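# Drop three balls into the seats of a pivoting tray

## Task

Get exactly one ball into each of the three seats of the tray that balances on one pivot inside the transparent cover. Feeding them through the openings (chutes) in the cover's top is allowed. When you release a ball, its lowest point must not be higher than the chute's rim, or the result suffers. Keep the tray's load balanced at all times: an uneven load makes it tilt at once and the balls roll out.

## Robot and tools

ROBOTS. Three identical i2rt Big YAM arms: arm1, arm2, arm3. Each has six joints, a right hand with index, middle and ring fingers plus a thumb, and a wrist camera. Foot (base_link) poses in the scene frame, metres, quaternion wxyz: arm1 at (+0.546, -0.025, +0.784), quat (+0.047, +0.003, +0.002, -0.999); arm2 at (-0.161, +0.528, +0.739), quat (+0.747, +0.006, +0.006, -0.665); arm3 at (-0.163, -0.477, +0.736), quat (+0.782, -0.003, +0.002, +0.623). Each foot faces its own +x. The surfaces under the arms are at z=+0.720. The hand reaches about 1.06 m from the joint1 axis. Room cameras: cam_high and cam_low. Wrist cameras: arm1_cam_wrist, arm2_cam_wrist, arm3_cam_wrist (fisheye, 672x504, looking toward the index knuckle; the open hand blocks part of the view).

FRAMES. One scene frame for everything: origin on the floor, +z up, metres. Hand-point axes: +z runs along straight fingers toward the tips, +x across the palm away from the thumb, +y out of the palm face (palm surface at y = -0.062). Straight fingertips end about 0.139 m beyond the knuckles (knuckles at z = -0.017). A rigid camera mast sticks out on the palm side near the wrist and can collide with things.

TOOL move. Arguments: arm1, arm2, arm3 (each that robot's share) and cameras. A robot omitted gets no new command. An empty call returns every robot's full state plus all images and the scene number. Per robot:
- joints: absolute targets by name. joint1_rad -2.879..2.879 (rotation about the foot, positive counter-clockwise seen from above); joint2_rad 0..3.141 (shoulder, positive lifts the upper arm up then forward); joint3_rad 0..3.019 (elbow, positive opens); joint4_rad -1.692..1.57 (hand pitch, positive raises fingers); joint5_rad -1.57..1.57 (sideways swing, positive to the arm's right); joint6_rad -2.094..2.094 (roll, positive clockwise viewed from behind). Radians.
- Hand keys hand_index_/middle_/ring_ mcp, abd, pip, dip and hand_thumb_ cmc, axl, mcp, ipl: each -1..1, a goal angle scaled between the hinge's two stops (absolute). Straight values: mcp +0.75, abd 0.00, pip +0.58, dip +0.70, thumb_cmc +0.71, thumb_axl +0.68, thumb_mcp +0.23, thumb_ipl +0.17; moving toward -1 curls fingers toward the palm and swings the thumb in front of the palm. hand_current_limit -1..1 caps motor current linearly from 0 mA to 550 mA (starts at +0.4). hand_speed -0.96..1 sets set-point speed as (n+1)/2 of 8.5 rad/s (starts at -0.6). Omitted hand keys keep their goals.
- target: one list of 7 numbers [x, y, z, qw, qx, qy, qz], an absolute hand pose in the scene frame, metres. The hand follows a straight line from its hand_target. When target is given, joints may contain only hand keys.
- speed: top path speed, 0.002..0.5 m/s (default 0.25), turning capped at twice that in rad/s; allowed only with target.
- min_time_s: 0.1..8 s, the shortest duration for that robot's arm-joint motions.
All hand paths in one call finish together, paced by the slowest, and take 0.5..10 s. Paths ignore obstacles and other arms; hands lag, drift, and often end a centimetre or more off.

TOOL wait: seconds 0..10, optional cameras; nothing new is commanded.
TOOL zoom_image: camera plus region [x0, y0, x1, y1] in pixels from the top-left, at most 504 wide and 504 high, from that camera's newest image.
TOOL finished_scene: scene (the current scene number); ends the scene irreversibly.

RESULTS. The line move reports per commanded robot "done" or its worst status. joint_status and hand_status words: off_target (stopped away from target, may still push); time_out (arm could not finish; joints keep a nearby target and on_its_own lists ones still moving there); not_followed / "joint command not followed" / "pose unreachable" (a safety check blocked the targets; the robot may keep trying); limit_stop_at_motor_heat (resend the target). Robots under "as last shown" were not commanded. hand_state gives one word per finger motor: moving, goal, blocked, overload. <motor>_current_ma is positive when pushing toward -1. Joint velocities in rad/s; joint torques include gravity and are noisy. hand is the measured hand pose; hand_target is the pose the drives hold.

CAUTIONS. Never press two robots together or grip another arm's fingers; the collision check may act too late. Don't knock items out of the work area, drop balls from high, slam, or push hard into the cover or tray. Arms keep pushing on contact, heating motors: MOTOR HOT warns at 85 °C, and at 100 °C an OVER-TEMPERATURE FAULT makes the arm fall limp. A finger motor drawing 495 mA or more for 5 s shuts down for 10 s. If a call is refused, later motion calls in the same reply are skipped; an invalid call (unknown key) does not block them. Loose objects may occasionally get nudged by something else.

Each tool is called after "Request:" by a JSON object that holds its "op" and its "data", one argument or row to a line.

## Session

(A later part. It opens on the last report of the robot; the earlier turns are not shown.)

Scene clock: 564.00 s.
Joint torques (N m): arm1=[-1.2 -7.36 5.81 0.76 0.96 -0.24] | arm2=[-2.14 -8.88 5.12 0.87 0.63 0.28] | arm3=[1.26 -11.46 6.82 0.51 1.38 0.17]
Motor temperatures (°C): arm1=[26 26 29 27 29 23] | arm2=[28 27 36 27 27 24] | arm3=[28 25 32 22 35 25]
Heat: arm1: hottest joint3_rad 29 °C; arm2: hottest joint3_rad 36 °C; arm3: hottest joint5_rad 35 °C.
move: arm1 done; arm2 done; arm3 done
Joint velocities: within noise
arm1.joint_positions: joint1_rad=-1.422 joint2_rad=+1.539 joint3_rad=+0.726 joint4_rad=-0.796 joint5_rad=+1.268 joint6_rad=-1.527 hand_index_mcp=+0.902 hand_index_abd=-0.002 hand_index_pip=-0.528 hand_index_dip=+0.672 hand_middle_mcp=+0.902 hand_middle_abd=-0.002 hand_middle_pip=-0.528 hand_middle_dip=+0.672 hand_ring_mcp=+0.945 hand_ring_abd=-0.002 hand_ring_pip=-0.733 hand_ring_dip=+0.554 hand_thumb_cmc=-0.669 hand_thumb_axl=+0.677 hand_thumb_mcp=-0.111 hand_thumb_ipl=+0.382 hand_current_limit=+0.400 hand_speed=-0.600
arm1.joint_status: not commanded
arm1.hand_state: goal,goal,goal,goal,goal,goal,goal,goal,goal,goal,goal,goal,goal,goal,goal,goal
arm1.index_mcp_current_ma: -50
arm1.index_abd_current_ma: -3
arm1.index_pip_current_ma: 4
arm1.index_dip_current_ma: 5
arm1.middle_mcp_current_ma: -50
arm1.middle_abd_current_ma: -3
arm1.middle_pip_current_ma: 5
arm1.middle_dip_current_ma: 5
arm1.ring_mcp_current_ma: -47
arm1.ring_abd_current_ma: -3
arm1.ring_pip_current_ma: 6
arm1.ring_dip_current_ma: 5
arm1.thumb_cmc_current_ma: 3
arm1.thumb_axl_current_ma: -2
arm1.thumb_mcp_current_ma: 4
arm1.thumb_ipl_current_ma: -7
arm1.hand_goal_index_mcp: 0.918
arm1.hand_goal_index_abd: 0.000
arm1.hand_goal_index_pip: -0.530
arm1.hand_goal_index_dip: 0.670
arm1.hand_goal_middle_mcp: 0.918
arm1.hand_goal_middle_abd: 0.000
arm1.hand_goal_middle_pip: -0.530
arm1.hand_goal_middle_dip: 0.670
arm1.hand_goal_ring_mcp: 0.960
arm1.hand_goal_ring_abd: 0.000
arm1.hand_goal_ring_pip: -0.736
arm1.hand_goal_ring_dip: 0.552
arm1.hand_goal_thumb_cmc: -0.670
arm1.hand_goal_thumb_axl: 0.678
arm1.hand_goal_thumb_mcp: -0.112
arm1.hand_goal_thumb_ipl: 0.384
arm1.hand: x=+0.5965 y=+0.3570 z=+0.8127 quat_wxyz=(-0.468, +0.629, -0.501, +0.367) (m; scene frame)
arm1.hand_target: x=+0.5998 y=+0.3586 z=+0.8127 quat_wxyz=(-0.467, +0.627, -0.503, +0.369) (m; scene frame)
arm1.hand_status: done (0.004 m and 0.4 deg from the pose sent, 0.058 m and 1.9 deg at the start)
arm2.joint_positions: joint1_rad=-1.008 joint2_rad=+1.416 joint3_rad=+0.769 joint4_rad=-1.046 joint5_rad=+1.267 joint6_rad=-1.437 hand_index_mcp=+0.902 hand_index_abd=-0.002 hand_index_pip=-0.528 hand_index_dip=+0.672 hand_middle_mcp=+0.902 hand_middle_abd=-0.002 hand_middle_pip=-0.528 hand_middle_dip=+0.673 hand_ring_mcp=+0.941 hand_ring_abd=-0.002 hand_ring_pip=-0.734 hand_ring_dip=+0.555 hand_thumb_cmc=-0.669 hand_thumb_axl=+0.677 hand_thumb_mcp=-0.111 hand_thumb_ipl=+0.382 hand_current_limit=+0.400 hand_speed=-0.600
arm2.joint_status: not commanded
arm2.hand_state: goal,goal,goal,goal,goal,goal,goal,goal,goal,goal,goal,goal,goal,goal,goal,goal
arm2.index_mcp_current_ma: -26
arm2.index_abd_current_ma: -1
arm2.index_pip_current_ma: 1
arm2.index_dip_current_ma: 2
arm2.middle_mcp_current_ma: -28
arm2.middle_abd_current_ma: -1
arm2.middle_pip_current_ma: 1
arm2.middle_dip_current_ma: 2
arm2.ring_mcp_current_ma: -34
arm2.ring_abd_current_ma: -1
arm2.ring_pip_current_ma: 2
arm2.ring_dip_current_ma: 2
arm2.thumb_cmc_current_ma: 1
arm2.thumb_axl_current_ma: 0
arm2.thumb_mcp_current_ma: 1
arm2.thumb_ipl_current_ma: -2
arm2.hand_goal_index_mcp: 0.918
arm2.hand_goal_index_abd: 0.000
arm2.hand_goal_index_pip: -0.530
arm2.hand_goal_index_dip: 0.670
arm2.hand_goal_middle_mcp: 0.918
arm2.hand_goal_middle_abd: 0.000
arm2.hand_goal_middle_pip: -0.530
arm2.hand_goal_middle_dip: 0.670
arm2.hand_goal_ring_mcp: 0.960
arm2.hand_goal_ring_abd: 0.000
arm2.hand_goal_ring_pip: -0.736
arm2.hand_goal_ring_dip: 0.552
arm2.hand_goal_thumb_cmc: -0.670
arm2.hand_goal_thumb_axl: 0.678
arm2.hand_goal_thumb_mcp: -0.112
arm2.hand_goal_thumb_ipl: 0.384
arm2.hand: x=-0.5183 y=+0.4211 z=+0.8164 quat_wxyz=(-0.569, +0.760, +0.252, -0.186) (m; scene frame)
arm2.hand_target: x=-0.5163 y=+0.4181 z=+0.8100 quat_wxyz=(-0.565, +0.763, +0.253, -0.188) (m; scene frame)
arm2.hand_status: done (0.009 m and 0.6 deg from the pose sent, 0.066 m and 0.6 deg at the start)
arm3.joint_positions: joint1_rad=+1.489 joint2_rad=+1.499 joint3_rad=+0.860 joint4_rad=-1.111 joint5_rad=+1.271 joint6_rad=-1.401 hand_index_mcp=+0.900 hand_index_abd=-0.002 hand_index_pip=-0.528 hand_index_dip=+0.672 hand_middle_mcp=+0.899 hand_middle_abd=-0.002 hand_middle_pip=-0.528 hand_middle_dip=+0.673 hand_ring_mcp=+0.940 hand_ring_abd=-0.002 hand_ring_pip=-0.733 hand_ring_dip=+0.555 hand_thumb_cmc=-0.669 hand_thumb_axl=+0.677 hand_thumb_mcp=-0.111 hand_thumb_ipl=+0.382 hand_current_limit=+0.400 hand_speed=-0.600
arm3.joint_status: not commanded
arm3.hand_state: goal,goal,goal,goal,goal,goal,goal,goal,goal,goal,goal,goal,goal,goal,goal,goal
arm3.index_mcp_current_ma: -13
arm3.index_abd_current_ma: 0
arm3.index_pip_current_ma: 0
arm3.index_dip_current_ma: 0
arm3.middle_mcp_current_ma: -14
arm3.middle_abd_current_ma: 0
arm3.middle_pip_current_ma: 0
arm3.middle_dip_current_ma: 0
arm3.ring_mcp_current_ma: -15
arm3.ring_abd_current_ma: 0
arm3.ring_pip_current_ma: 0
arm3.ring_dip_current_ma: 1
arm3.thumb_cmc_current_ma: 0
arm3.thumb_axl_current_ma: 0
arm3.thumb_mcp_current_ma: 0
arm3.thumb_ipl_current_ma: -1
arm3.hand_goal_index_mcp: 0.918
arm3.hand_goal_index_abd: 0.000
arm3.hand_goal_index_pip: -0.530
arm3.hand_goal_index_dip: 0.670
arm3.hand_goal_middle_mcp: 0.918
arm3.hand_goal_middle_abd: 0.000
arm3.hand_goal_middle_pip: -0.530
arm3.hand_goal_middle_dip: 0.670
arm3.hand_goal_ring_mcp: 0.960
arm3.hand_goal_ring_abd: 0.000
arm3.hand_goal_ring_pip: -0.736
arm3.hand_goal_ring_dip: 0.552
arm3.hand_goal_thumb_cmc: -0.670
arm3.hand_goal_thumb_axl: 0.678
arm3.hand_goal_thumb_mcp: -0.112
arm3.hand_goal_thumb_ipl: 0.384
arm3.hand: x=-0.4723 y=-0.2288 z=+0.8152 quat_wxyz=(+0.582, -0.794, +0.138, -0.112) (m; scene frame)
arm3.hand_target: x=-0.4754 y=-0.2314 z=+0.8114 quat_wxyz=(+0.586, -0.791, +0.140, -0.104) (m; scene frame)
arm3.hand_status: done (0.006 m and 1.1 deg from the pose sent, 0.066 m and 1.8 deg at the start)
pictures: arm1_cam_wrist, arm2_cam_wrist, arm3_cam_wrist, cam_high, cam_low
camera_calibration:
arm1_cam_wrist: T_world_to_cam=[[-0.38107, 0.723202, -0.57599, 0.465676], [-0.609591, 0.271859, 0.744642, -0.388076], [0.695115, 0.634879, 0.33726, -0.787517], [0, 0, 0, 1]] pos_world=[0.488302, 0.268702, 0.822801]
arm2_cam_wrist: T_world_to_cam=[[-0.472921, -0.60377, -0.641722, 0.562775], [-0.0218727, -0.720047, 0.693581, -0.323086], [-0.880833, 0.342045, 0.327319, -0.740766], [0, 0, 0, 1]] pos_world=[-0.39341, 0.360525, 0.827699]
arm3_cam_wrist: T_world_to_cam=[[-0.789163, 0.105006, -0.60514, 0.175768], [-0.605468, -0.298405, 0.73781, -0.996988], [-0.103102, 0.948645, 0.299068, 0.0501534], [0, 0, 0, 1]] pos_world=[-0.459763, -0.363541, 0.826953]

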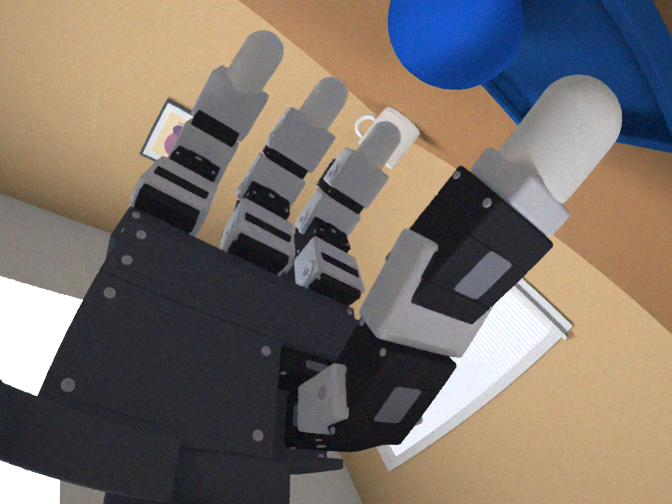

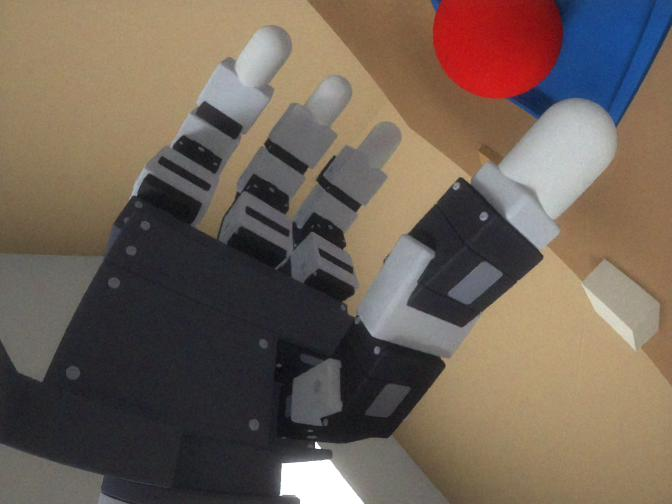

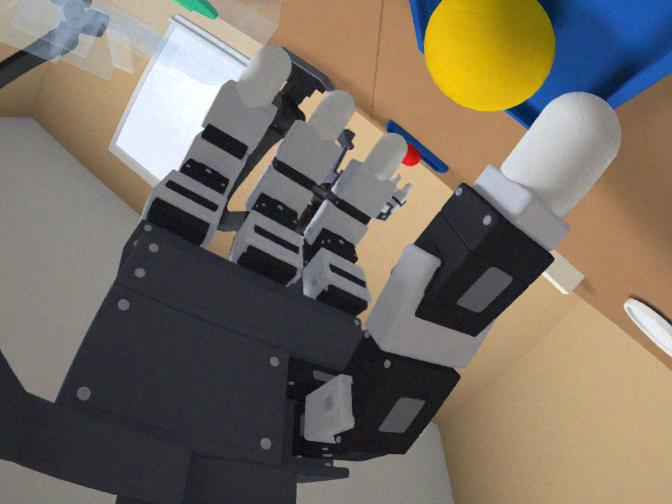

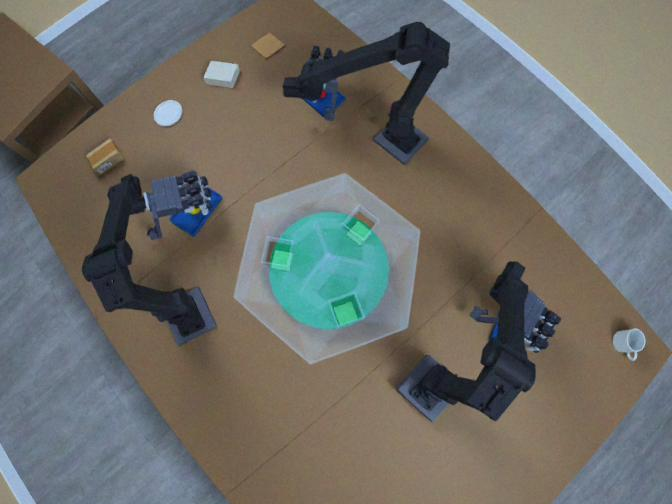

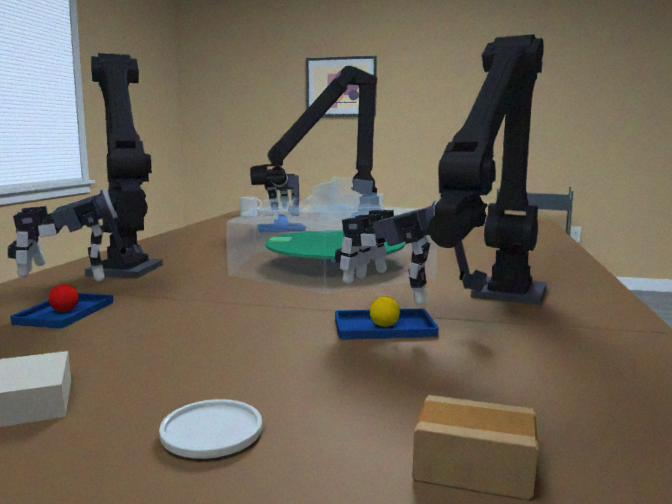

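Request:
{"op": "move", "data": {
  "arm1": {"target": [0.6115, 0.354, 0.778, 0.46552, -0.6291, 0.50041, -0.37029], "speed": 0.05, "joints": {"hand_thumb_mcp": -0.449, "hand_thumb_ipl": 0.87}},
  "arm2": {"target": [-0.514, 0.4155, 0.765, -0.56442, 0.76276, 0.25373, -0.18776], "speed": 0.05, "joints": {"hand_thumb_mcp": -0.449, "hand_thumb_ipl": 0.87}},
  "arm3": {"target": [-0.4725, -0.231, 0.769, 0.58562, -0.7914, 0.14097, -0.10431], "speed": 0.05, "joints": {"hand_thumb_mcp": -0.449, "hand_thumb_ipl": 0.87}},
  "cameras": ["all"]
}}

Scene clock: 617.03 s.
Joint torques (N m): arm1=[-1.26 -7.18 5.04 0.92 0.93 -0.24] | arm2=[-2.14 -9.11 4.27 0.83 0.61 0.29] | arm3=[0.62 -11.52 5.97 0.73 1.38 0.05]
Motor temperatures (°C): arm1=[26 26 29 27 30 23] | arm2=[28 27 34 27 27 24] | arm3=[28 25 31 22 35 25]
Heat: arm1: hottest joint5_rad 30 °C; arm2: hottest joint3_rad 34 °C; arm3: hottest joint5_rad 35 °C.
move: arm1 done; arm2 done; arm3 done
Joint velocities: within noise
arm1.joint_positions: joint1_rad=-1.453 joint2_rad=+1.593 joint3_rad=+0.662 joint4_rad=-0.577 joint5_rad=+1.268 joint6_rad=-1.639 hand_index_mcp=+0.902 hand_index_abd=-0.002 hand_index_pip=-0.528 hand_index_dip=+0.672 hand_middle_mcp=+0.902 hand_middle_abd=-0.002 hand_middle_pip=-0.528 hand_middle_dip=+0.672 hand_ring_mcp=+0.945 hand_ring_abd=-0.002 hand_ring_pip=-0.733 hand_ring_dip=+0.554 hand_thumb_cmc=-0.669 hand_thumb_axl=+0.677 hand_thumb_mcp=-0.442 hand_thumb_ipl=+0.867 hand_current_limit=+0.400 hand_speed=-0.600
arm1.joint_status: all done
arm1.hand_state: goal,goal,goal,goal,goal,goal,goal,goal,goal,goal,goal,goal,goal,goal,goal,goal
arm1.index_mcp_current_ma: -50
arm1.index_abd_current_ma: -3
arm1.index_pip_current_ma: 4
arm1.index_dip_current_ma: 5
arm1.middle_mcp_current_ma: -50
arm1.middle_abd_current_ma: -3
arm1.middle_pip_current_ma: 5
arm1.middle_dip_current_ma: 5
arm1.ring_mcp_current_ma: -47
arm1.ring_abd_current_ma: -3
arm1.ring_pip_current_ma: 6
arm1.ring_dip_current_ma: 5
arm1.thumb_cmc_current_ma: 3
arm1.thumb_axl_current_ma: -2
arm1.thumb_mcp_current_ma: 22
arm1.thumb_ipl_current_ma: -10
arm1.hand_goal_index_mcp: 0.918
arm1.hand_goal_index_abd: 0.000
arm1.hand_goal_index_pip: -0.530
arm1.hand_goal_index_dip: 0.670
arm1.hand_goal_middle_mcp: 0.918
arm1.hand_goal_middle_abd: 0.000
arm1.hand_goal_middle_pip: -0.530
arm1.hand_goal_middle_dip: 0.670
arm1.hand_goal_ring_mcp: 0.960
arm1.hand_goal_ring_abd: 0.000
arm1.hand_goal_ring_pip: -0.736
arm1.hand_goal_ring_dip: 0.552
arm1.hand_goal_thumb_cmc: -0.670
arm1.hand_goal_thumb_axl: 0.678
arm1.hand_goal_thumb_mcp: -0.448
arm1.hand_goal_thumb_ipl: 0.870
arm1.hand: x=+0.6082 y=+0.3525 z=+0.7802 quat_wxyz=(-0.467, +0.630, -0.499, +0.369) (m; scene frame)
arm1.hand_target: x=+0.6116 y=+0.3532 z=+0.7782 quat_wxyz=(-0.464, +0.630, -0.499, +0.371) (m; scene frame)
arm1.hand_status: done (0.004 m and 0.3 deg from the pose sent, 0.038 m and 0.4 deg at the start)
arm2.joint_positions: joint1_rad=-0.996 joint2_rad=+1.514 joint3_rad=+0.726 joint4_rad=-0.934 joint5_rad=+1.266 joint6_rad=-1.403 hand_index_mcp=+0.902 hand_index_abd=-0.002 hand_index_pip=-0.528 hand_index_dip=+0.672 hand_middle_mcp=+0.902 hand_middle_abd=-0.002 hand_middle_pip=-0.528 hand_middle_dip=+0.673 hand_ring_mcp=+0.941 hand_ring_abd=-0.002 hand_ring_pip=-0.734 hand_ring_dip=+0.555 hand_thumb_cmc=-0.669 hand_thumb_axl=+0.677 hand_thumb_mcp=-0.442 hand_thumb_ipl=+0.867 hand_current_limit=+0.400 hand_speed=-0.600
arm2.joint_status: all done
arm2.hand_state: goal,goal,goal,goal,goal,goal,goal,goal,goal,goal,goal,goal,goal,goal,goal,goal
arm2.index_mcp_current_ma: -26
arm2.index_abd_current_ma: -1
arm2.index_pip_current_ma: 1
arm2.index_dip_current_ma: 2
arm2.middle_mcp_current_ma: -28
arm2.middle_abd_current_ma: -1
arm2.middle_pip_current_ma: 1
arm2.middle_dip_current_ma: 2
arm2.ring_mcp_current_ma: -34
arm2.ring_abd_current_ma: -1
arm2.ring_pip_current_ma: 2
arm2.ring_dip_current_ma: 2
arm2.thumb_cmc_current_ma: 1
arm2.thumb_axl_current_ma: 0
arm2.thumb_mcp_current_ma: 10
arm2.thumb_ipl_current_ma: -3
arm2.hand_goal_index_mcp: 0.918
arm2.hand_goal_index_abd: 0.000
arm2.hand_goal_index_pip: -0.530
arm2.hand_goal_index_dip: 0.670
arm2.hand_goal_middle_mcp: 0.918
arm2.hand_goal_middle_abd: 0.000
arm2.hand_goal_middle_pip: -0.530
arm2.hand_goal_middle_dip: 0.670
arm2.hand_goal_ring_mcp: 0.960
arm2.hand_goal_ring_abd: 0.000
arm2.hand_goal_ring_pip: -0.736
arm2.hand_goal_ring_dip: 0.552
arm2.hand_goal_thumb_cmc: -0.670
arm2.hand_goal_thumb_axl: 0.678
arm2.hand_goal_thumb_mcp: -0.448
arm2.hand_goal_thumb_ipl: 0.870
arm2.hand: x=-0.5164 y=+0.4181 z=+0.7734 quat_wxyz=(-0.568, +0.760, +0.252, -0.188) (m; scene frame)
arm2.hand_target: x=-0.5132 y=+0.4159 z=+0.7657 quat_wxyz=(-0.565, +0.762, +0.254, -0.188) (m; scene frame)
arm2.hand_status: done (0.009 m and 0.5 deg from the pose sent, 0.052 m and 0.6 deg at the start)
arm3.joint_positions: joint1_rad=+1.487 joint2_rad=+1.572 joint3_rad=+0.808 joint4_rad=-0.975 joint5_rad=+1.271 joint6_rad=-1.399 hand_index_mcp=+0.900 hand_index_abd=-0.002 hand_index_pip=-0.528 hand_index_dip=+0.672 hand_middle_mcp=+0.899 hand_middle_abd=-0.002 hand_middle_pip=-0.528 hand_middle_dip=+0.673 hand_ring_mcp=+0.940 hand_ring_abd=-0.002 hand_ring_pip=-0.733 hand_ring_dip=+0.555 hand_thumb_cmc=-0.669 hand_thumb_axl=+0.677 hand_thumb_mcp=-0.443 hand_thumb_ipl=+0.867 hand_current_limit=+0.400 hand_speed=-0.600
arm3.joint_status: all done
arm3.hand_state: goal,goal,goal,goal,goal,goal,goal,goal,goal,goal,goal,goal,goal,goal,goal,goal
arm3.index_mcp_current_ma: -13
arm3.index_abd_current_ma: 0
arm3.index_pip_current_ma: 0
arm3.index_dip_current_ma: 0
arm3.middle_mcp_current_ma: -14
arm3.middle_abd_current_ma: 0
arm3.middle_pip_current_ma: 0
arm3.middle_dip_current_ma: 0
arm3.ring_mcp_current_ma: -15
arm3.ring_abd_current_ma: 0
arm3.ring_pip_current_ma: 0
arm3.ring_dip_current_ma: 1
arm3.thumb_cmc_current_ma: 0
arm3.thumb_axl_current_ma: 0
arm3.thumb_mcp_current_ma: 2
arm3.thumb_ipl_current_ma: -1
arm3.hand_goal_index_mcp: 0.918
arm3.hand_goal_index_abd: 0.000
arm3.hand_goal_index_pip: -0.530
arm3.hand_goal_index_dip: 0.670
arm3.hand_goal_middle_mcp: 0.918
arm3.hand_goal_middle_abd: 0.000
arm3.hand_goal_middle_pip: -0.530
arm3.hand_goal_middle_dip: 0.670
arm3.hand_goal_ring_mcp: 0.960
arm3.hand_goal_ring_abd: 0.000
arm3.hand_goal_ring_pip: -0.736
arm3.hand_goal_ring_dip: 0.552
arm3.hand_goal_thumb_cmc: -0.670
arm3.hand_goal_thumb_axl: 0.678
arm3.hand_goal_thumb_mcp: -0.448
arm3.hand_goal_thumb_ipl: 0.870
arm3.hand: x=-0.4713 y=-0.2288 z=+0.7745 quat_wxyz=(+0.583, -0.793, +0.142, -0.108) (m; scene frame)
arm3.hand_target: x=-0.4713 y=-0.2307 z=+0.7691 quat_wxyz=(+0.586, -0.791, +0.142, -0.105) (m; scene frame)
arm3.hand_status: done (0.006 m and 0.6 deg from the pose sent, 0.046 m and 1.1 deg at the start)
pictures: arm1_cam_wrist, arm2_cam_wrist, arm3_cam_wrist, cam_high, cam_low
camera_calibration:
arm1_cam_wrist: T_world_to_cam=[[-0.381968, 0.71904, -0.580587, 0.460192], [-0.611577, 0.274328, 0.742103, -0.353242], [0.692873, 0.638534, 0.334964, -0.780036], [0, 0, 0, 1]] pos_world=[0.50021, 0.264088, 0.790608]
arm2_cam_wrist: T_world_to_cam=[[-0.473154, -0.605981, -0.639462, 0.533408], [-0.0188721, -0.718715, 0.695048, -0.295543], [-0.880778, 0.340933, 0.328627, -0.724491], [0, 0, 0, 1]] pos_world=[-0.391309, 0.357827, 0.784598]
arm3_cam_wrist: T_world_to_cam=[[-0.795922, 0.108856, -0.595532, 0.142126], [-0.597456, -0.300063, 0.743645, -0.967481], [-0.0977469, 0.947688, 0.303864, 0.0609516], [0, 0, 0, 1]] pos_world=[-0.458948, -0.36354, 0.785583]

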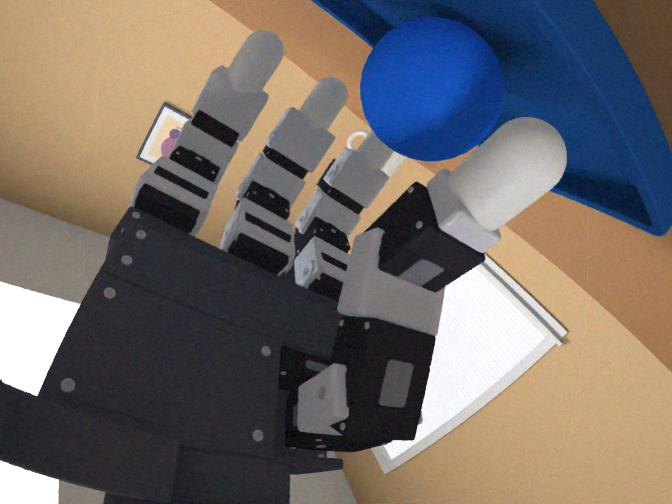

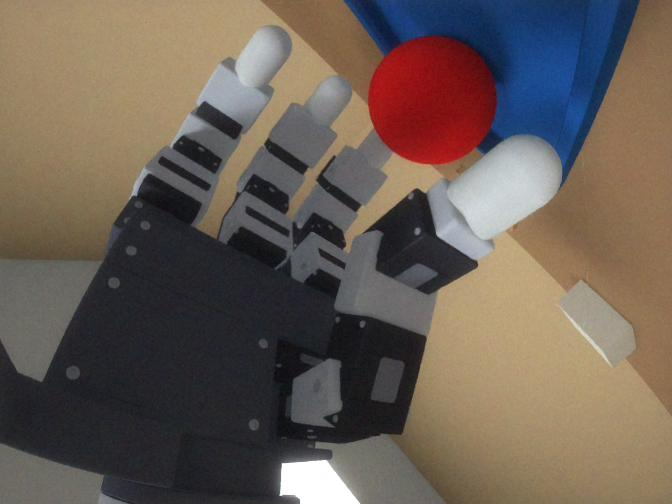

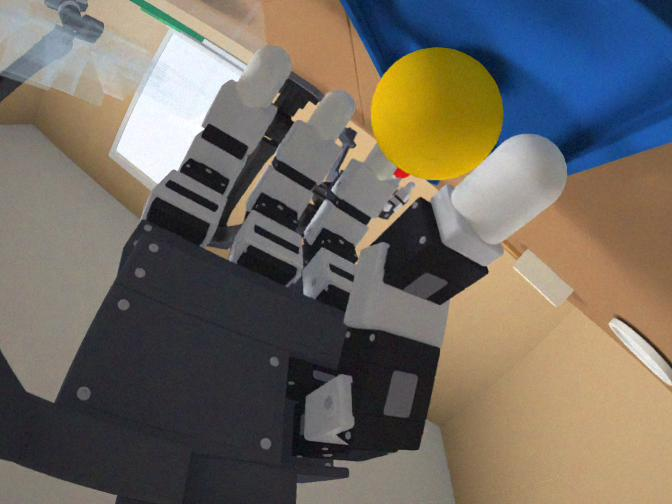

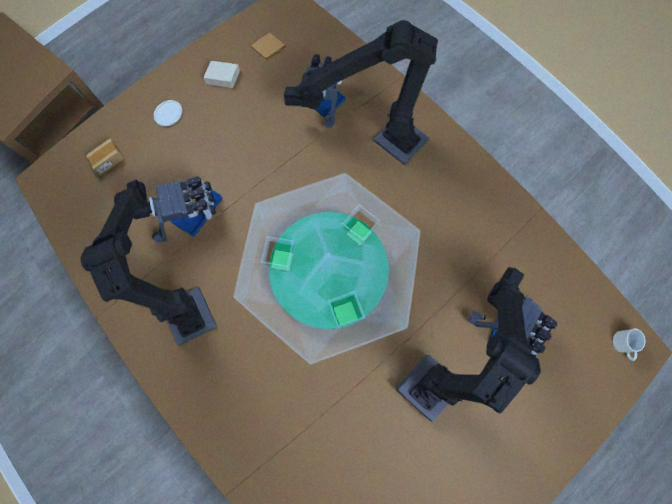

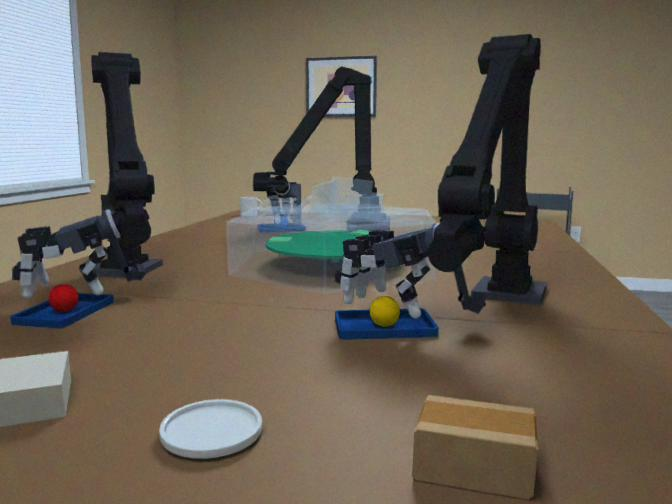

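Request:
{"op": "move", "data": {
  "arm1": {"target": [0.609, 0.346, 0.776, 0.46552, -0.6291, 0.50041, -0.37029], "speed": 0.05, "joints": {"hand_speed": -0.7, "hand_thumb_mcp": -0.169, "hand_thumb_ipl": 0.1135, "hand_index_mcp": 0.72, "hand_middle_mcp": 0.72}},
  "arm2": {"joints": {"hand_speed": -0.7, "hand_thumb_mcp": -0.169, "hand_thumb_ipl": 0.1135, "hand_index_mcp": 0.72, "hand_middle_mcp": 0.72}},
  "arm3": {"joints": {"hand_speed": -0.7, "hand_thumb_mcp": -0.169, "hand_thumb_ipl": 0.1135, "hand_index_mcp": 0.72, "hand_middle_mcp": 0.72}},
  "cameras": ["arm1_cam_wrist", "arm2_cam_wrist", "arm3_cam_wrist"]
}}

Scene clock: 648.50 s.
Joint torques (N m): arm1=[-0.44 -7.12 5.09 -0.12 0.95 0.11] | arm2=[-2.08 -9.23 4.31 0.83 0.6 0.28] | arm3=[0.91 -11.52 5.98 0.69 1.37 0.09]
Motor temperatures (°C): arm1=[26 26 28 27 30 23] | arm2=[28 27 33 27 27 24] | arm3=[28 26 30 22 36 25]
Heat: arm1: hottest joint5_rad 30 °C; arm2: hottest joint3_rad 33 °C; arm3: hottest joint5_rad 36 °C.
move: arm1 done; arm2 done; arm3 done
Joint velocities: within noise
arm1.joint_positions: joint1_rad=-1.453 joint2_rad=+1.593 joint3_rad=+0.648 joint4_rad=-0.577 joint5_rad=+1.268 joint6_rad=-1.631 hand_index_mcp=+0.715 hand_index_abd=-0.002 hand_index_pip=-0.528 hand_index_dip=+0.672 hand_middle_mcp=+0.715 hand_middle_abd=-0.002 hand_middle_pip=-0.528 hand_middle_dip=+0.672 hand_ring_mcp=+0.945 hand_ring_abd=-0.002 hand_ring_pip=-0.733 hand_ring_dip=+0.554 hand_thumb_cmc=-0.672 hand_thumb_axl=+0.677 hand_thumb_mcp=-0.163 hand_thumb_ipl=+0.117 hand_current_limit=+0.400 hand_speed=-0.700
arm1.joint_status: all done
arm1.hand_state: goal,goal,goal,goal,goal,goal,goal,goal,goal,goal,goal,goal,goal,goal,goal,goal
arm1.index_mcp_current_ma: -12
arm1.index_abd_current_ma: -3
arm1.index_pip_current_ma: 4
arm1.index_dip_current_ma: 5
arm1.middle_mcp_current_ma: -12
arm1.middle_abd_current_ma: -3
arm1.middle_pip_current_ma: 5
arm1.middle_dip_current_ma: 5
arm1.ring_mcp_current_ma: -47
arm1.ring_abd_current_ma: -3
arm1.ring_pip_current_ma: 6
arm1.ring_dip_current_ma: 5
arm1.thumb_cmc_current_ma: -4
arm1.thumb_axl_current_ma: -2
arm1.thumb_mcp_current_ma: 18
arm1.thumb_ipl_current_ma: 10
arm1.hand_goal_index_mcp: 0.720
arm1.hand_goal_index_abd: 0.000
arm1.hand_goal_index_pip: -0.530
arm1.hand_goal_index_dip: 0.670
arm1.hand_goal_middle_mcp: 0.720
arm1.hand_goal_middle_abd: 0.000
arm1.hand_goal_middle_pip: -0.530
arm1.hand_goal_middle_dip: 0.670
arm1.hand_goal_ring_mcp: 0.960
arm1.hand_goal_ring_abd: 0.000
arm1.hand_goal_ring_pip: -0.736
arm1.hand_goal_ring_dip: 0.552
arm1.hand_goal_thumb_cmc: -0.670
arm1.hand_goal_thumb_axl: 0.678
arm1.hand_goal_thumb_mcp: -0.168
arm1.hand_goal_thumb_ipl: 0.114
arm1.hand: x=+0.6096 y=+0.3463 z=+0.7768 quat_wxyz=(-0.465, +0.631, -0.498, +0.371) (m; scene frame)
arm1.hand_target: x=+0.6090 y=+0.3462 z=+0.7763 quat_wxyz=(-0.466, +0.629, -0.500, +0.370) (m; scene frame)
arm1.hand_status: done (0.001 m and 0.4 deg from the pose sent, 0.008 m and 0.3 deg at the start)
arm2.joint_positions: joint1_rad=-0.996 joint2_rad=+1.514 joint3_rad=+0.726 joint4_rad=-0.934 joint5_rad=+1.266 joint6_rad=-1.403 hand_index_mcp=+0.716 hand_index_abd=-0.002 hand_index_pip=-0.528 hand_index_dip=+0.672 hand_middle_mcp=+0.715 hand_middle_abd=-0.002 hand_middle_pip=-0.528 hand_middle_dip=+0.673 hand_ring_mcp=+0.941 hand_ring_abd=-0.002 hand_ring_pip=-0.734 hand_ring_dip=+0.555 hand_thumb_cmc=-0.669 hand_thumb_axl=+0.677 hand_thumb_mcp=-0.169 hand_thumb_ipl=+0.117 hand_current_limit=+0.400 hand_speed=-0.700
arm2.joint_status: all done
arm2.hand_state: goal,goal,goal,goal,goal,goal,goal,goal,goal,goal,goal,goal,goal,goal,goal,goal
arm2.index_mcp_current_ma: -5
arm2.index_abd_current_ma: -1
arm2.index_pip_current_ma: 1
arm2.index_dip_current_ma: 2
arm2.middle_mcp_current_ma: -5
arm2.middle_abd_current_ma: -1
arm2.middle_pip_current_ma: 1
arm2.middle_dip_current_ma: 2
arm2.ring_mcp_current_ma: -34
arm2.ring_abd_current_ma: -1
arm2.ring_pip_current_ma: 2
arm2.ring_dip_current_ma: 2
arm2.thumb_cmc_current_ma: 1
arm2.thumb_axl_current_ma: 0
arm2.thumb_mcp_current_ma: -1
arm2.thumb_ipl_current_ma: 3
arm2.hand_goal_index_mcp: 0.720
arm2.hand_goal_index_abd: 0.000
arm2.hand_goal_index_pip: -0.530
arm2.hand_goal_index_dip: 0.670
arm2.hand_goal_middle_mcp: 0.720
arm2.hand_goal_middle_abd: 0.000
arm2.hand_goal_middle_pip: -0.530
arm2.hand_goal_middle_dip: 0.670
arm2.hand_goal_ring_mcp: 0.960
arm2.hand_goal_ring_abd: 0.000
arm2.hand_goal_ring_pip: -0.736
arm2.hand_goal_ring_dip: 0.552
arm2.hand_goal_thumb_cmc: -0.670
arm2.hand_goal_thumb_axl: 0.678
arm2.hand_goal_thumb_mcp: -0.168
arm2.hand_goal_thumb_ipl: 0.114
arm2.hand: x=-0.5164 y=+0.4181 z=+0.7734 quat_wxyz=(-0.568, +0.760, +0.252, -0.188) (m; scene frame)
arm2.hand_target: x=-0.5132 y=+0.4160 z=+0.7658 quat_wxyz=(-0.565, +0.762, +0.254, -0.188) (m; scene frame)
arm2.hand_status: not commanded
arm3.joint_positions: joint1_rad=+1.487 joint2_rad=+1.572 joint3_rad=+0.808 joint4_rad=-0.975 joint5_rad=+1.271 joint6_rad=-1.399 hand_index_mcp=+0.715 hand_index_abd=-0.002 hand_index_pip=-0.528 hand_index_dip=+0.672 hand_middle_mcp=+0.715 hand_middle_abd=-0.002 hand_middle_pip=-0.528 hand_middle_dip=+0.673 hand_ring_mcp=+0.940 hand_ring_abd=-0.002 hand_ring_pip=-0.733 hand_ring_dip=+0.555 hand_thumb_cmc=-0.669 hand_thumb_axl=+0.677 hand_thumb_mcp=-0.169 hand_thumb_ipl=+0.117 hand_current_limit=+0.400 hand_speed=-0.700
arm3.joint_status: all done
arm3.hand_state: goal,goal,goal,goal,goal,goal,goal,goal,goal,goal,goal,goal,goal,goal,goal,goal
arm3.index_mcp_current_ma: -1
arm3.index_abd_current_ma: 0
arm3.index_pip_current_ma: 0
arm3.index_dip_current_ma: 0
arm3.middle_mcp_current_ma: -2
arm3.middle_abd_current_ma: 0
arm3.middle_pip_current_ma: 0
arm3.middle_dip_current_ma: 0
arm3.ring_mcp_current_ma: -15
arm3.ring_abd_current_ma: 0
arm3.ring_pip_current_ma: 0
arm3.ring_dip_current_ma: 1
arm3.thumb_cmc_current_ma: 0
arm3.thumb_axl_current_ma: 0
arm3.thumb_mcp_current_ma: 0
arm3.thumb_ipl_current_ma: 1
arm3.hand_goal_index_mcp: 0.720
arm3.hand_goal_index_abd: 0.000
arm3.hand_goal_index_pip: -0.530
arm3.hand_goal_index_dip: 0.670
arm3.hand_goal_middle_mcp: 0.720
arm3.hand_goal_middle_abd: 0.000
arm3.hand_goal_middle_pip: -0.530
arm3.hand_goal_middle_dip: 0.670
arm3.hand_goal_ring_mcp: 0.960
arm3.hand_goal_ring_abd: 0.000
arm3.hand_goal_ring_pip: -0.736
arm3.hand_goal_ring_dip: 0.552
arm3.hand_goal_thumb_cmc: -0.670
arm3.hand_goal_thumb_axl: 0.678
arm3.hand_goal_thumb_mcp: -0.168
arm3.hand_goal_thumb_ipl: 0.114
arm3.hand: x=-0.4713 y=-0.2288 z=+0.7745 quat_wxyz=(+0.583, -0.793, +0.142, -0.108) (m; scene frame)
arm3.hand_target: x=-0.4713 y=-0.2307 z=+0.7691 quat_wxyz=(+0.586, -0.791, +0.142, -0.105) (m; scene frame)
arm3.hand_status: not commanded
pictures: arm1_cam_wrist, arm2_cam_wrist, arm3_cam_wrist
camera_calibration:
arm1_cam_wrist: T_world_to_cam=[[-0.379565, 0.716221, -0.585626, 0.46678], [-0.611867, 0.280456, 0.73957, -0.348159], [0.693938, 0.63904, 0.331781, -0.774221], [0, 0, 0, 1]] pos_world=[0.501407, 0.258083, 0.787718]
arm2_cam_wrist: T_world_to_cam=[[-0.473154, -0.605981, -0.639462, 0.533408], [-0.0188721, -0.718715, 0.695048, -0.295543], [-0.880778, 0.340933, 0.328627, -0.724491], [0, 0, 0, 1]] pos_world=[-0.391309, 0.357827, 0.784598]
arm3_cam_wrist: T_world_to_cam=[[-0.795922, 0.108856, -0.595532, 0.142126], [-0.597456, -0.300063, 0.743645, -0.967481], [-0.0977469, 0.947688, 0.303864, 0.0609516], [0, 0, 0, 1]] pos_world=[-0.458948, -0.36354, 0.785583]

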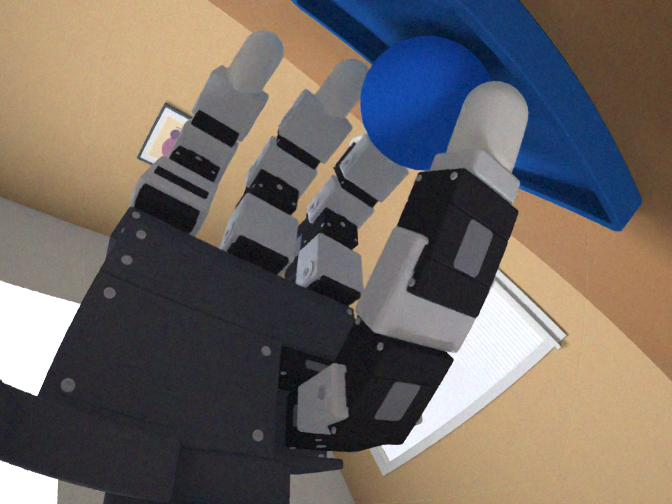

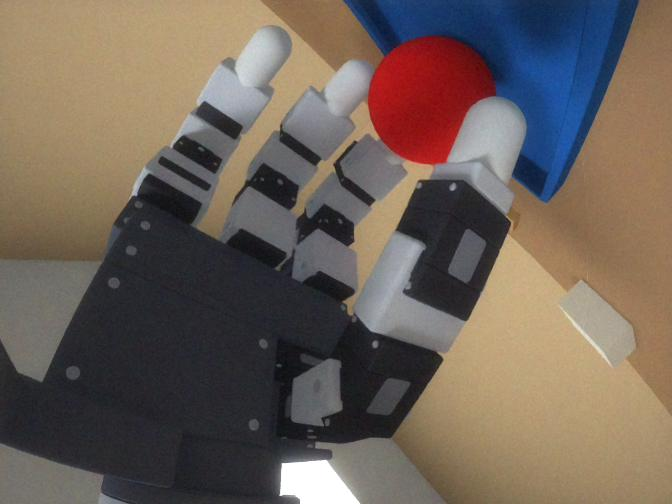

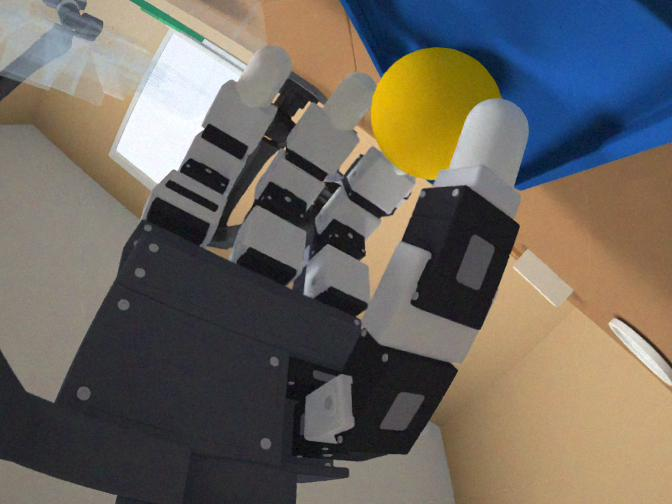

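Request:
{"op": "move", "data": {
  "arm1": {"joints": {"hand_speed": -0.8, "hand_thumb_ipl": -0.135, "hand_index_mcp": 0.45, "hand_middle_mcp": 0.45}},
  "arm2": {"joints": {"hand_speed": -0.8, "hand_thumb_ipl": -0.135, "hand_index_mcp": 0.45, "hand_middle_mcp": 0.45}},
  "arm3": {"joints": {"hand_speed": -0.8, "hand_thumb_ipl": -0.135, "hand_index_mcp": 0.45, "hand_middle_mcp": 0.45}},
  "cameras": ["all"]
}}

Scene clock: 656.73 s.
Joint torques (N m): arm1=[-0.44 -7.3 5.05 -0.03 0.71 0.05] | arm2=[-2.14 -9.11 4.34 0.85 0.45 0.24] | arm3=[0.79 -11.81 5.91 0.7 0.99 0.06]
Motor temperatures (°C): arm1=[26 26 28 27 30 23] | arm2=[28 27 33 27 27 24] | arm3=[28 26 30 22 36 25]
Heat: arm1: hottest joint5_rad 30 °C; arm2: hottest joint3_rad 33 °C; arm3: hottest joint5_rad 36 °C.
move: arm1 off_target; arm2 off_target; arm3 off_target
Joint velocities: within noise
arm1.joint_positions: joint1_rad=-1.467 joint2_rad=+1.593 joint3_rad=+0.648 joint4_rad=-0.577 joint5_rad=+1.274 joint6_rad=-1.620 hand_index_mcp=+0.545 hand_index_abd=+0.002 hand_index_pip=-0.499 hand_index_dip=+0.685 hand_middle_mcp=+0.542 hand_middle_abd=-0.002 hand_middle_pip=-0.492 hand_middle_dip=+0.685 hand_ring_mcp=+0.945 hand_ring_abd=-0.002 hand_ring_pip=-0.733 hand_ring_dip=+0.554 hand_thumb_cmc=-0.669 hand_thumb_axl=+0.678 hand_thumb_mcp=-0.084 hand_thumb_ipl=-0.066 hand_current_limit=+0.400 hand_speed=-0.800
arm1.joint_status: hand_index_mcp off_target (ended at +0.545, target +0.450); hand_middle_mcp off_target (ended at +0.542, target +0.450); hand_thumb_ipl off_target (ended at -0.066, target -0.135); the others done
arm1.hand_state: blocked,goal,blocked,goal,blocked,goal,blocked,goal,goal,goal,goal,goal,goal,goal,blocked,blocked
arm1.index_mcp_current_ma: 385
arm1.index_abd_current_ma: 3
arm1.index_pip_current_ma: 105
arm1.index_dip_current_ma: 45
arm1.middle_mcp_current_ma: 385
arm1.middle_abd_current_ma: -4
arm1.middle_pip_current_ma: 130
arm1.middle_dip_current_ma: 45
arm1.ring_mcp_current_ma: -47
arm1.ring_abd_current_ma: -3
arm1.ring_pip_current_ma: 6
arm1.ring_dip_current_ma: 5
arm1.thumb_cmc_current_ma: 2
arm1.thumb_axl_current_ma: -1
arm1.thumb_mcp_current_ma: 385
arm1.thumb_ipl_current_ma: 369
arm1.hand_goal_index_mcp: 0.450
arm1.hand_goal_index_abd: 0.000
arm1.hand_goal_index_pip: -0.530
arm1.hand_goal_index_dip: 0.670
arm1.hand_goal_middle_mcp: 0.450
arm1.hand_goal_middle_abd: 0.000
arm1.hand_goal_middle_pip: -0.530
arm1.hand_goal_middle_dip: 0.670
arm1.hand_goal_ring_mcp: 0.960
arm1.hand_goal_ring_abd: 0.000
arm1.hand_goal_ring_pip: -0.736
arm1.hand_goal_ring_dip: 0.552
arm1.hand_goal_thumb_cmc: -0.670
arm1.hand_goal_thumb_axl: 0.678
arm1.hand_goal_thumb_mcp: -0.168
arm1.hand_goal_thumb_ipl: -0.134
arm1.hand: x=+0.6154 y=+0.3464 z=+0.7779 quat_wxyz=(-0.466, +0.623, -0.505, +0.374) (m; scene frame)
arm1.hand_target: x=+0.6141 y=+0.3457 z=+0.7764 quat_wxyz=(-0.464, +0.624, -0.506, +0.372) (m; scene frame)
arm1.hand_status: not commanded
arm2.joint_positions: joint1_rad=-1.011 joint2_rad=+1.514 joint3_rad=+0.726 joint4_rad=-0.934 joint5_rad=+1.270 joint6_rad=-1.390 hand_index_mcp=+0.545 hand_index_abd=+0.001 hand_index_pip=-0.494 hand_index_dip=+0.690 hand_middle_mcp=+0.555 hand_middle_abd=-0.002 hand_middle_pip=-0.494 hand_middle_dip=+0.687 hand_ring_mcp=+0.942 hand_ring_abd=-0.002 hand_ring_pip=-0.734 hand_ring_dip=+0.555 hand_thumb_cmc=-0.672 hand_thumb_axl=+0.677 hand_thumb_mcp=-0.094 hand_thumb_ipl=-0.073 hand_current_limit=+0.400 hand_speed=-0.800
arm2.joint_status: hand_index_mcp off_target (ended at +0.545, target +0.450); hand_middle_mcp off_target (ended at +0.555, target +0.450); hand_thumb_ipl off_target (ended at -0.073, target -0.135); the others done
arm2.hand_state: blocked,goal,blocked,goal,blocked,goal,blocked,goal,goal,goal,goal,goal,goal,goal,blocked,blocked
arm2.index_mcp_current_ma: 314
arm2.index_abd_current_ma: 0
arm2.index_pip_current_ma: 77
arm2.index_dip_current_ma: 33
arm2.middle_mcp_current_ma: 362
arm2.middle_abd_current_ma: -1
arm2.middle_pip_current_ma: 75
arm2.middle_dip_current_ma: 27
arm2.ring_mcp_current_ma: -32
arm2.ring_abd_current_ma: -1
arm2.ring_pip_current_ma: 2
arm2.ring_dip_current_ma: 2
arm2.thumb_cmc_current_ma: -1
arm2.thumb_axl_current_ma: 0
arm2.thumb_mcp_current_ma: 294
arm2.thumb_ipl_current_ma: 238
arm2.hand_goal_index_mcp: 0.450
arm2.hand_goal_index_abd: 0.000
arm2.hand_goal_index_pip: -0.530
arm2.hand_goal_index_dip: 0.670
arm2.hand_goal_middle_mcp: 0.450
arm2.hand_goal_middle_abd: 0.000
arm2.hand_goal_middle_pip: -0.530
arm2.hand_goal_middle_dip: 0.670
arm2.hand_goal_ring_mcp: 0.960
arm2.hand_goal_ring_abd: 0.000
arm2.hand_goal_ring_pip: -0.736
arm2.hand_goal_ring_dip: 0.552
arm2.hand_goal_thumb_cmc: -0.670
arm2.hand_goal_thumb_axl: 0.678
arm2.hand_goal_thumb_mcp: -0.168
arm2.hand_goal_thumb_ipl: -0.134
arm2.hand: x=-0.5195 y=+0.4234 z=+0.7744 quat_wxyz=(-0.570, +0.763, +0.241, -0.188) (m; scene frame)
arm2.hand_target: x=-0.5157 y=+0.4209 z=+0.7662 quat_wxyz=(-0.565, +0.765, +0.244, -0.187) (m; scene frame)
arm2.hand_status: not commanded
arm3.joint_positions: joint1_rad=+1.487 joint2_rad=+1.572 joint3_rad=+0.808 joint4_rad=-0.975 joint5_rad=+1.280 joint6_rad=-1.396 hand_index_mcp=+0.554 hand_index_abd=+0.001 hand_index_pip=-0.486 hand_index_dip=+0.688 hand_middle_mcp=+0.554 hand_middle_abd=-0.002 hand_middle_pip=-0.492 hand_middle_dip=+0.688 hand_ring_mcp=+0.941 hand_ring_abd=-0.002 hand_ring_pip=-0.733 hand_ring_dip=+0.555 hand_thumb_cmc=-0.669 hand_thumb_axl=+0.677 hand_thumb_mcp=-0.104 hand_thumb_ipl=-0.059 hand_current_limit=+0.400 hand_speed=-0.800
arm3.joint_status: hand_index_mcp off_target (ended at +0.554, target +0.450); hand_middle_mcp off_target (ended at +0.554, target +0.450); hand_thumb_ipl off_target (ended at -0.059, target -0.135); the others done
arm3.hand_state: blocked,goal,blocked,goal,blocked,goal,blocked,goal,goal,goal,goal,goal,goal,goal,blocked,blocked
arm3.index_mcp_current_ma: 248
arm3.index_abd_current_ma: 0
arm3.index_pip_current_ma: 52
arm3.index_dip_current_ma: 12
arm3.middle_mcp_current_ma: 247
arm3.middle_abd_current_ma: 0
arm3.middle_pip_current_ma: 41
arm3.middle_dip_current_ma: 12
arm3.ring_mcp_current_ma: -14
arm3.ring_abd_current_ma: 0
arm3.ring_pip_current_ma: 0
arm3.ring_dip_current_ma: 1
arm3.thumb_cmc_current_ma: 0
arm3.thumb_axl_current_ma: 0
arm3.thumb_mcp_current_ma: 153
arm3.thumb_ipl_current_ma: 214
arm3.hand_goal_index_mcp: 0.450
arm3.hand_goal_index_abd: 0.000
arm3.hand_goal_index_pip: -0.530
arm3.hand_goal_index_dip: 0.670
arm3.hand_goal_middle_mcp: 0.450
arm3.hand_goal_middle_abd: 0.000
arm3.hand_goal_middle_pip: -0.530
arm3.hand_goal_middle_dip: 0.670
arm3.hand_goal_ring_mcp: 0.960
arm3.hand_goal_ring_abd: 0.000
arm3.hand_goal_ring_pip: -0.736
arm3.hand_goal_ring_dip: 0.552
arm3.hand_goal_thumb_cmc: -0.670
arm3.hand_goal_thumb_axl: 0.678
arm3.hand_goal_thumb_mcp: -0.168
arm3.hand_goal_thumb_ipl: -0.134
arm3.hand: x=-0.4714 y=-0.2275 z=+0.7759 quat_wxyz=(+0.586, -0.790, +0.142, -0.107) (m; scene frame)
arm3.hand_target: x=-0.4716 y=-0.2305 z=+0.7692 quat_wxyz=(+0.586, -0.791, +0.143, -0.104) (m; scene frame)
arm3.hand_status: not commanded
pictures: arm1_cam_wrist, arm2_cam_wrist, arm3_cam_wrist, cam_high, cam_low
camera_calibration:
arm1_cam_wrist: T_world_to_cam=[[-0.365056, 0.729234, -0.578751, 0.450746], [-0.609749, 0.282487, 0.740545, -0.348188], [0.70352, 0.623233, 0.341526, -0.78667], [0, 0, 0, 1]] pos_world=[0.505679, 0.259938, 0.787387]
arm2_cam_wrist: T_world_to_cam=[[-0.493029, -0.599823, -0.630186, 0.515702], [-0.0224589, -0.715325, 0.698431, -0.298472], [-0.869723, 0.3585, 0.339205, -0.739235], [0, 0, 0, 1]] pos_world=[-0.395377, 0.360842, 0.784202]
arm3_cam_wrist: T_world_to_cam=[[-0.796006, 0.114072, -0.594442, 0.14301], [-0.597247, -0.307579, 0.740737, -0.967492], [-0.0983402, 0.94466, 0.312964, 0.0512929], [0, 0, 0, 1]] pos_world=[-0.45895, -0.362348, 0.785616]

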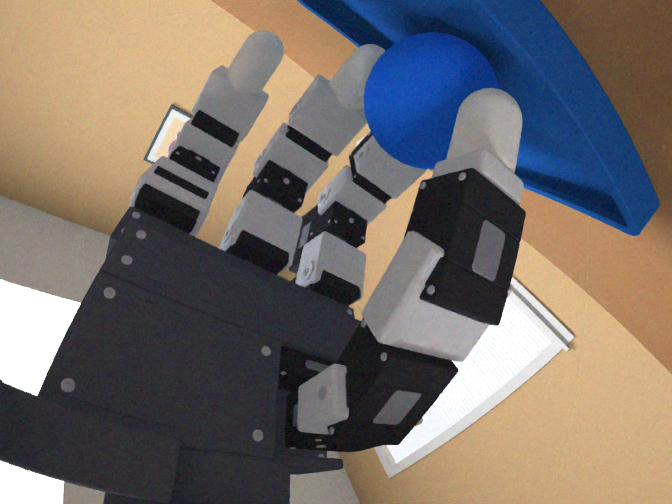

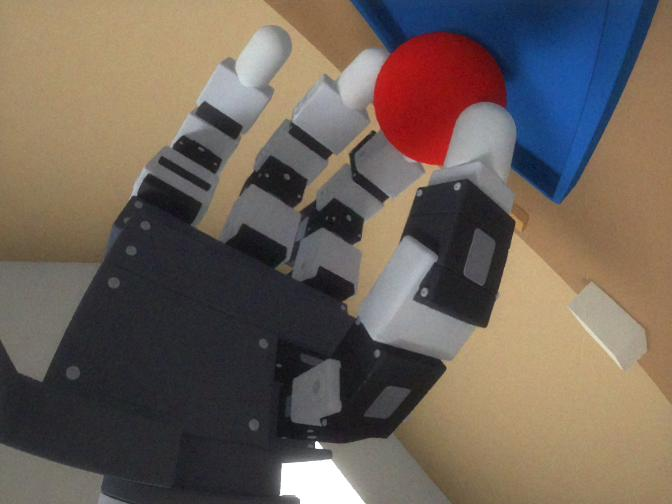

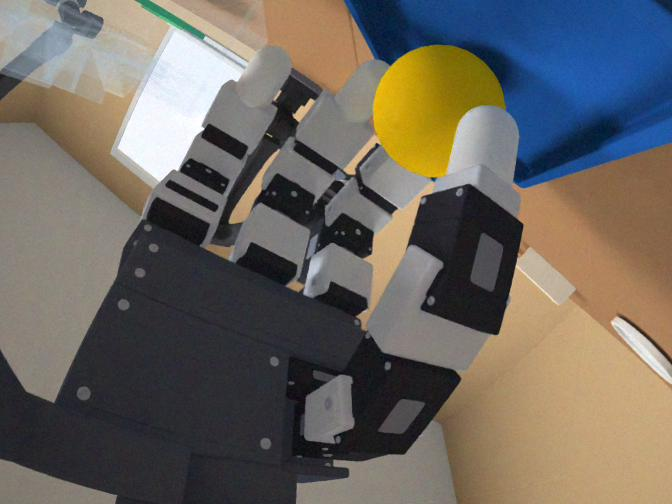

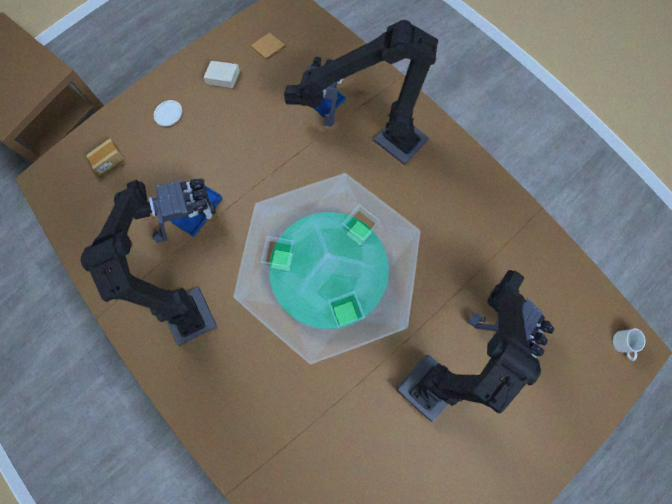

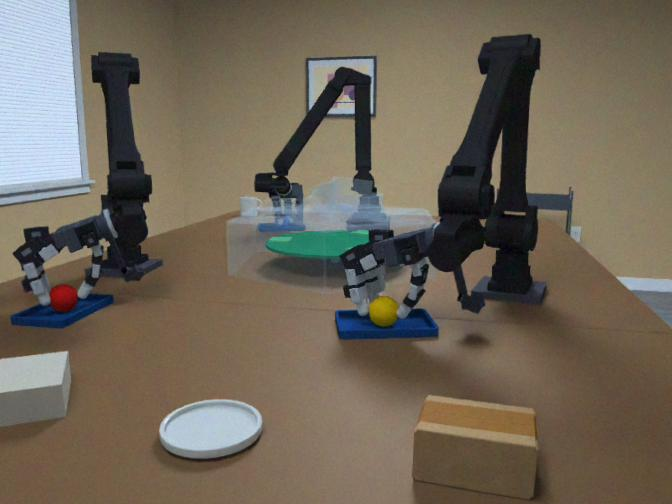

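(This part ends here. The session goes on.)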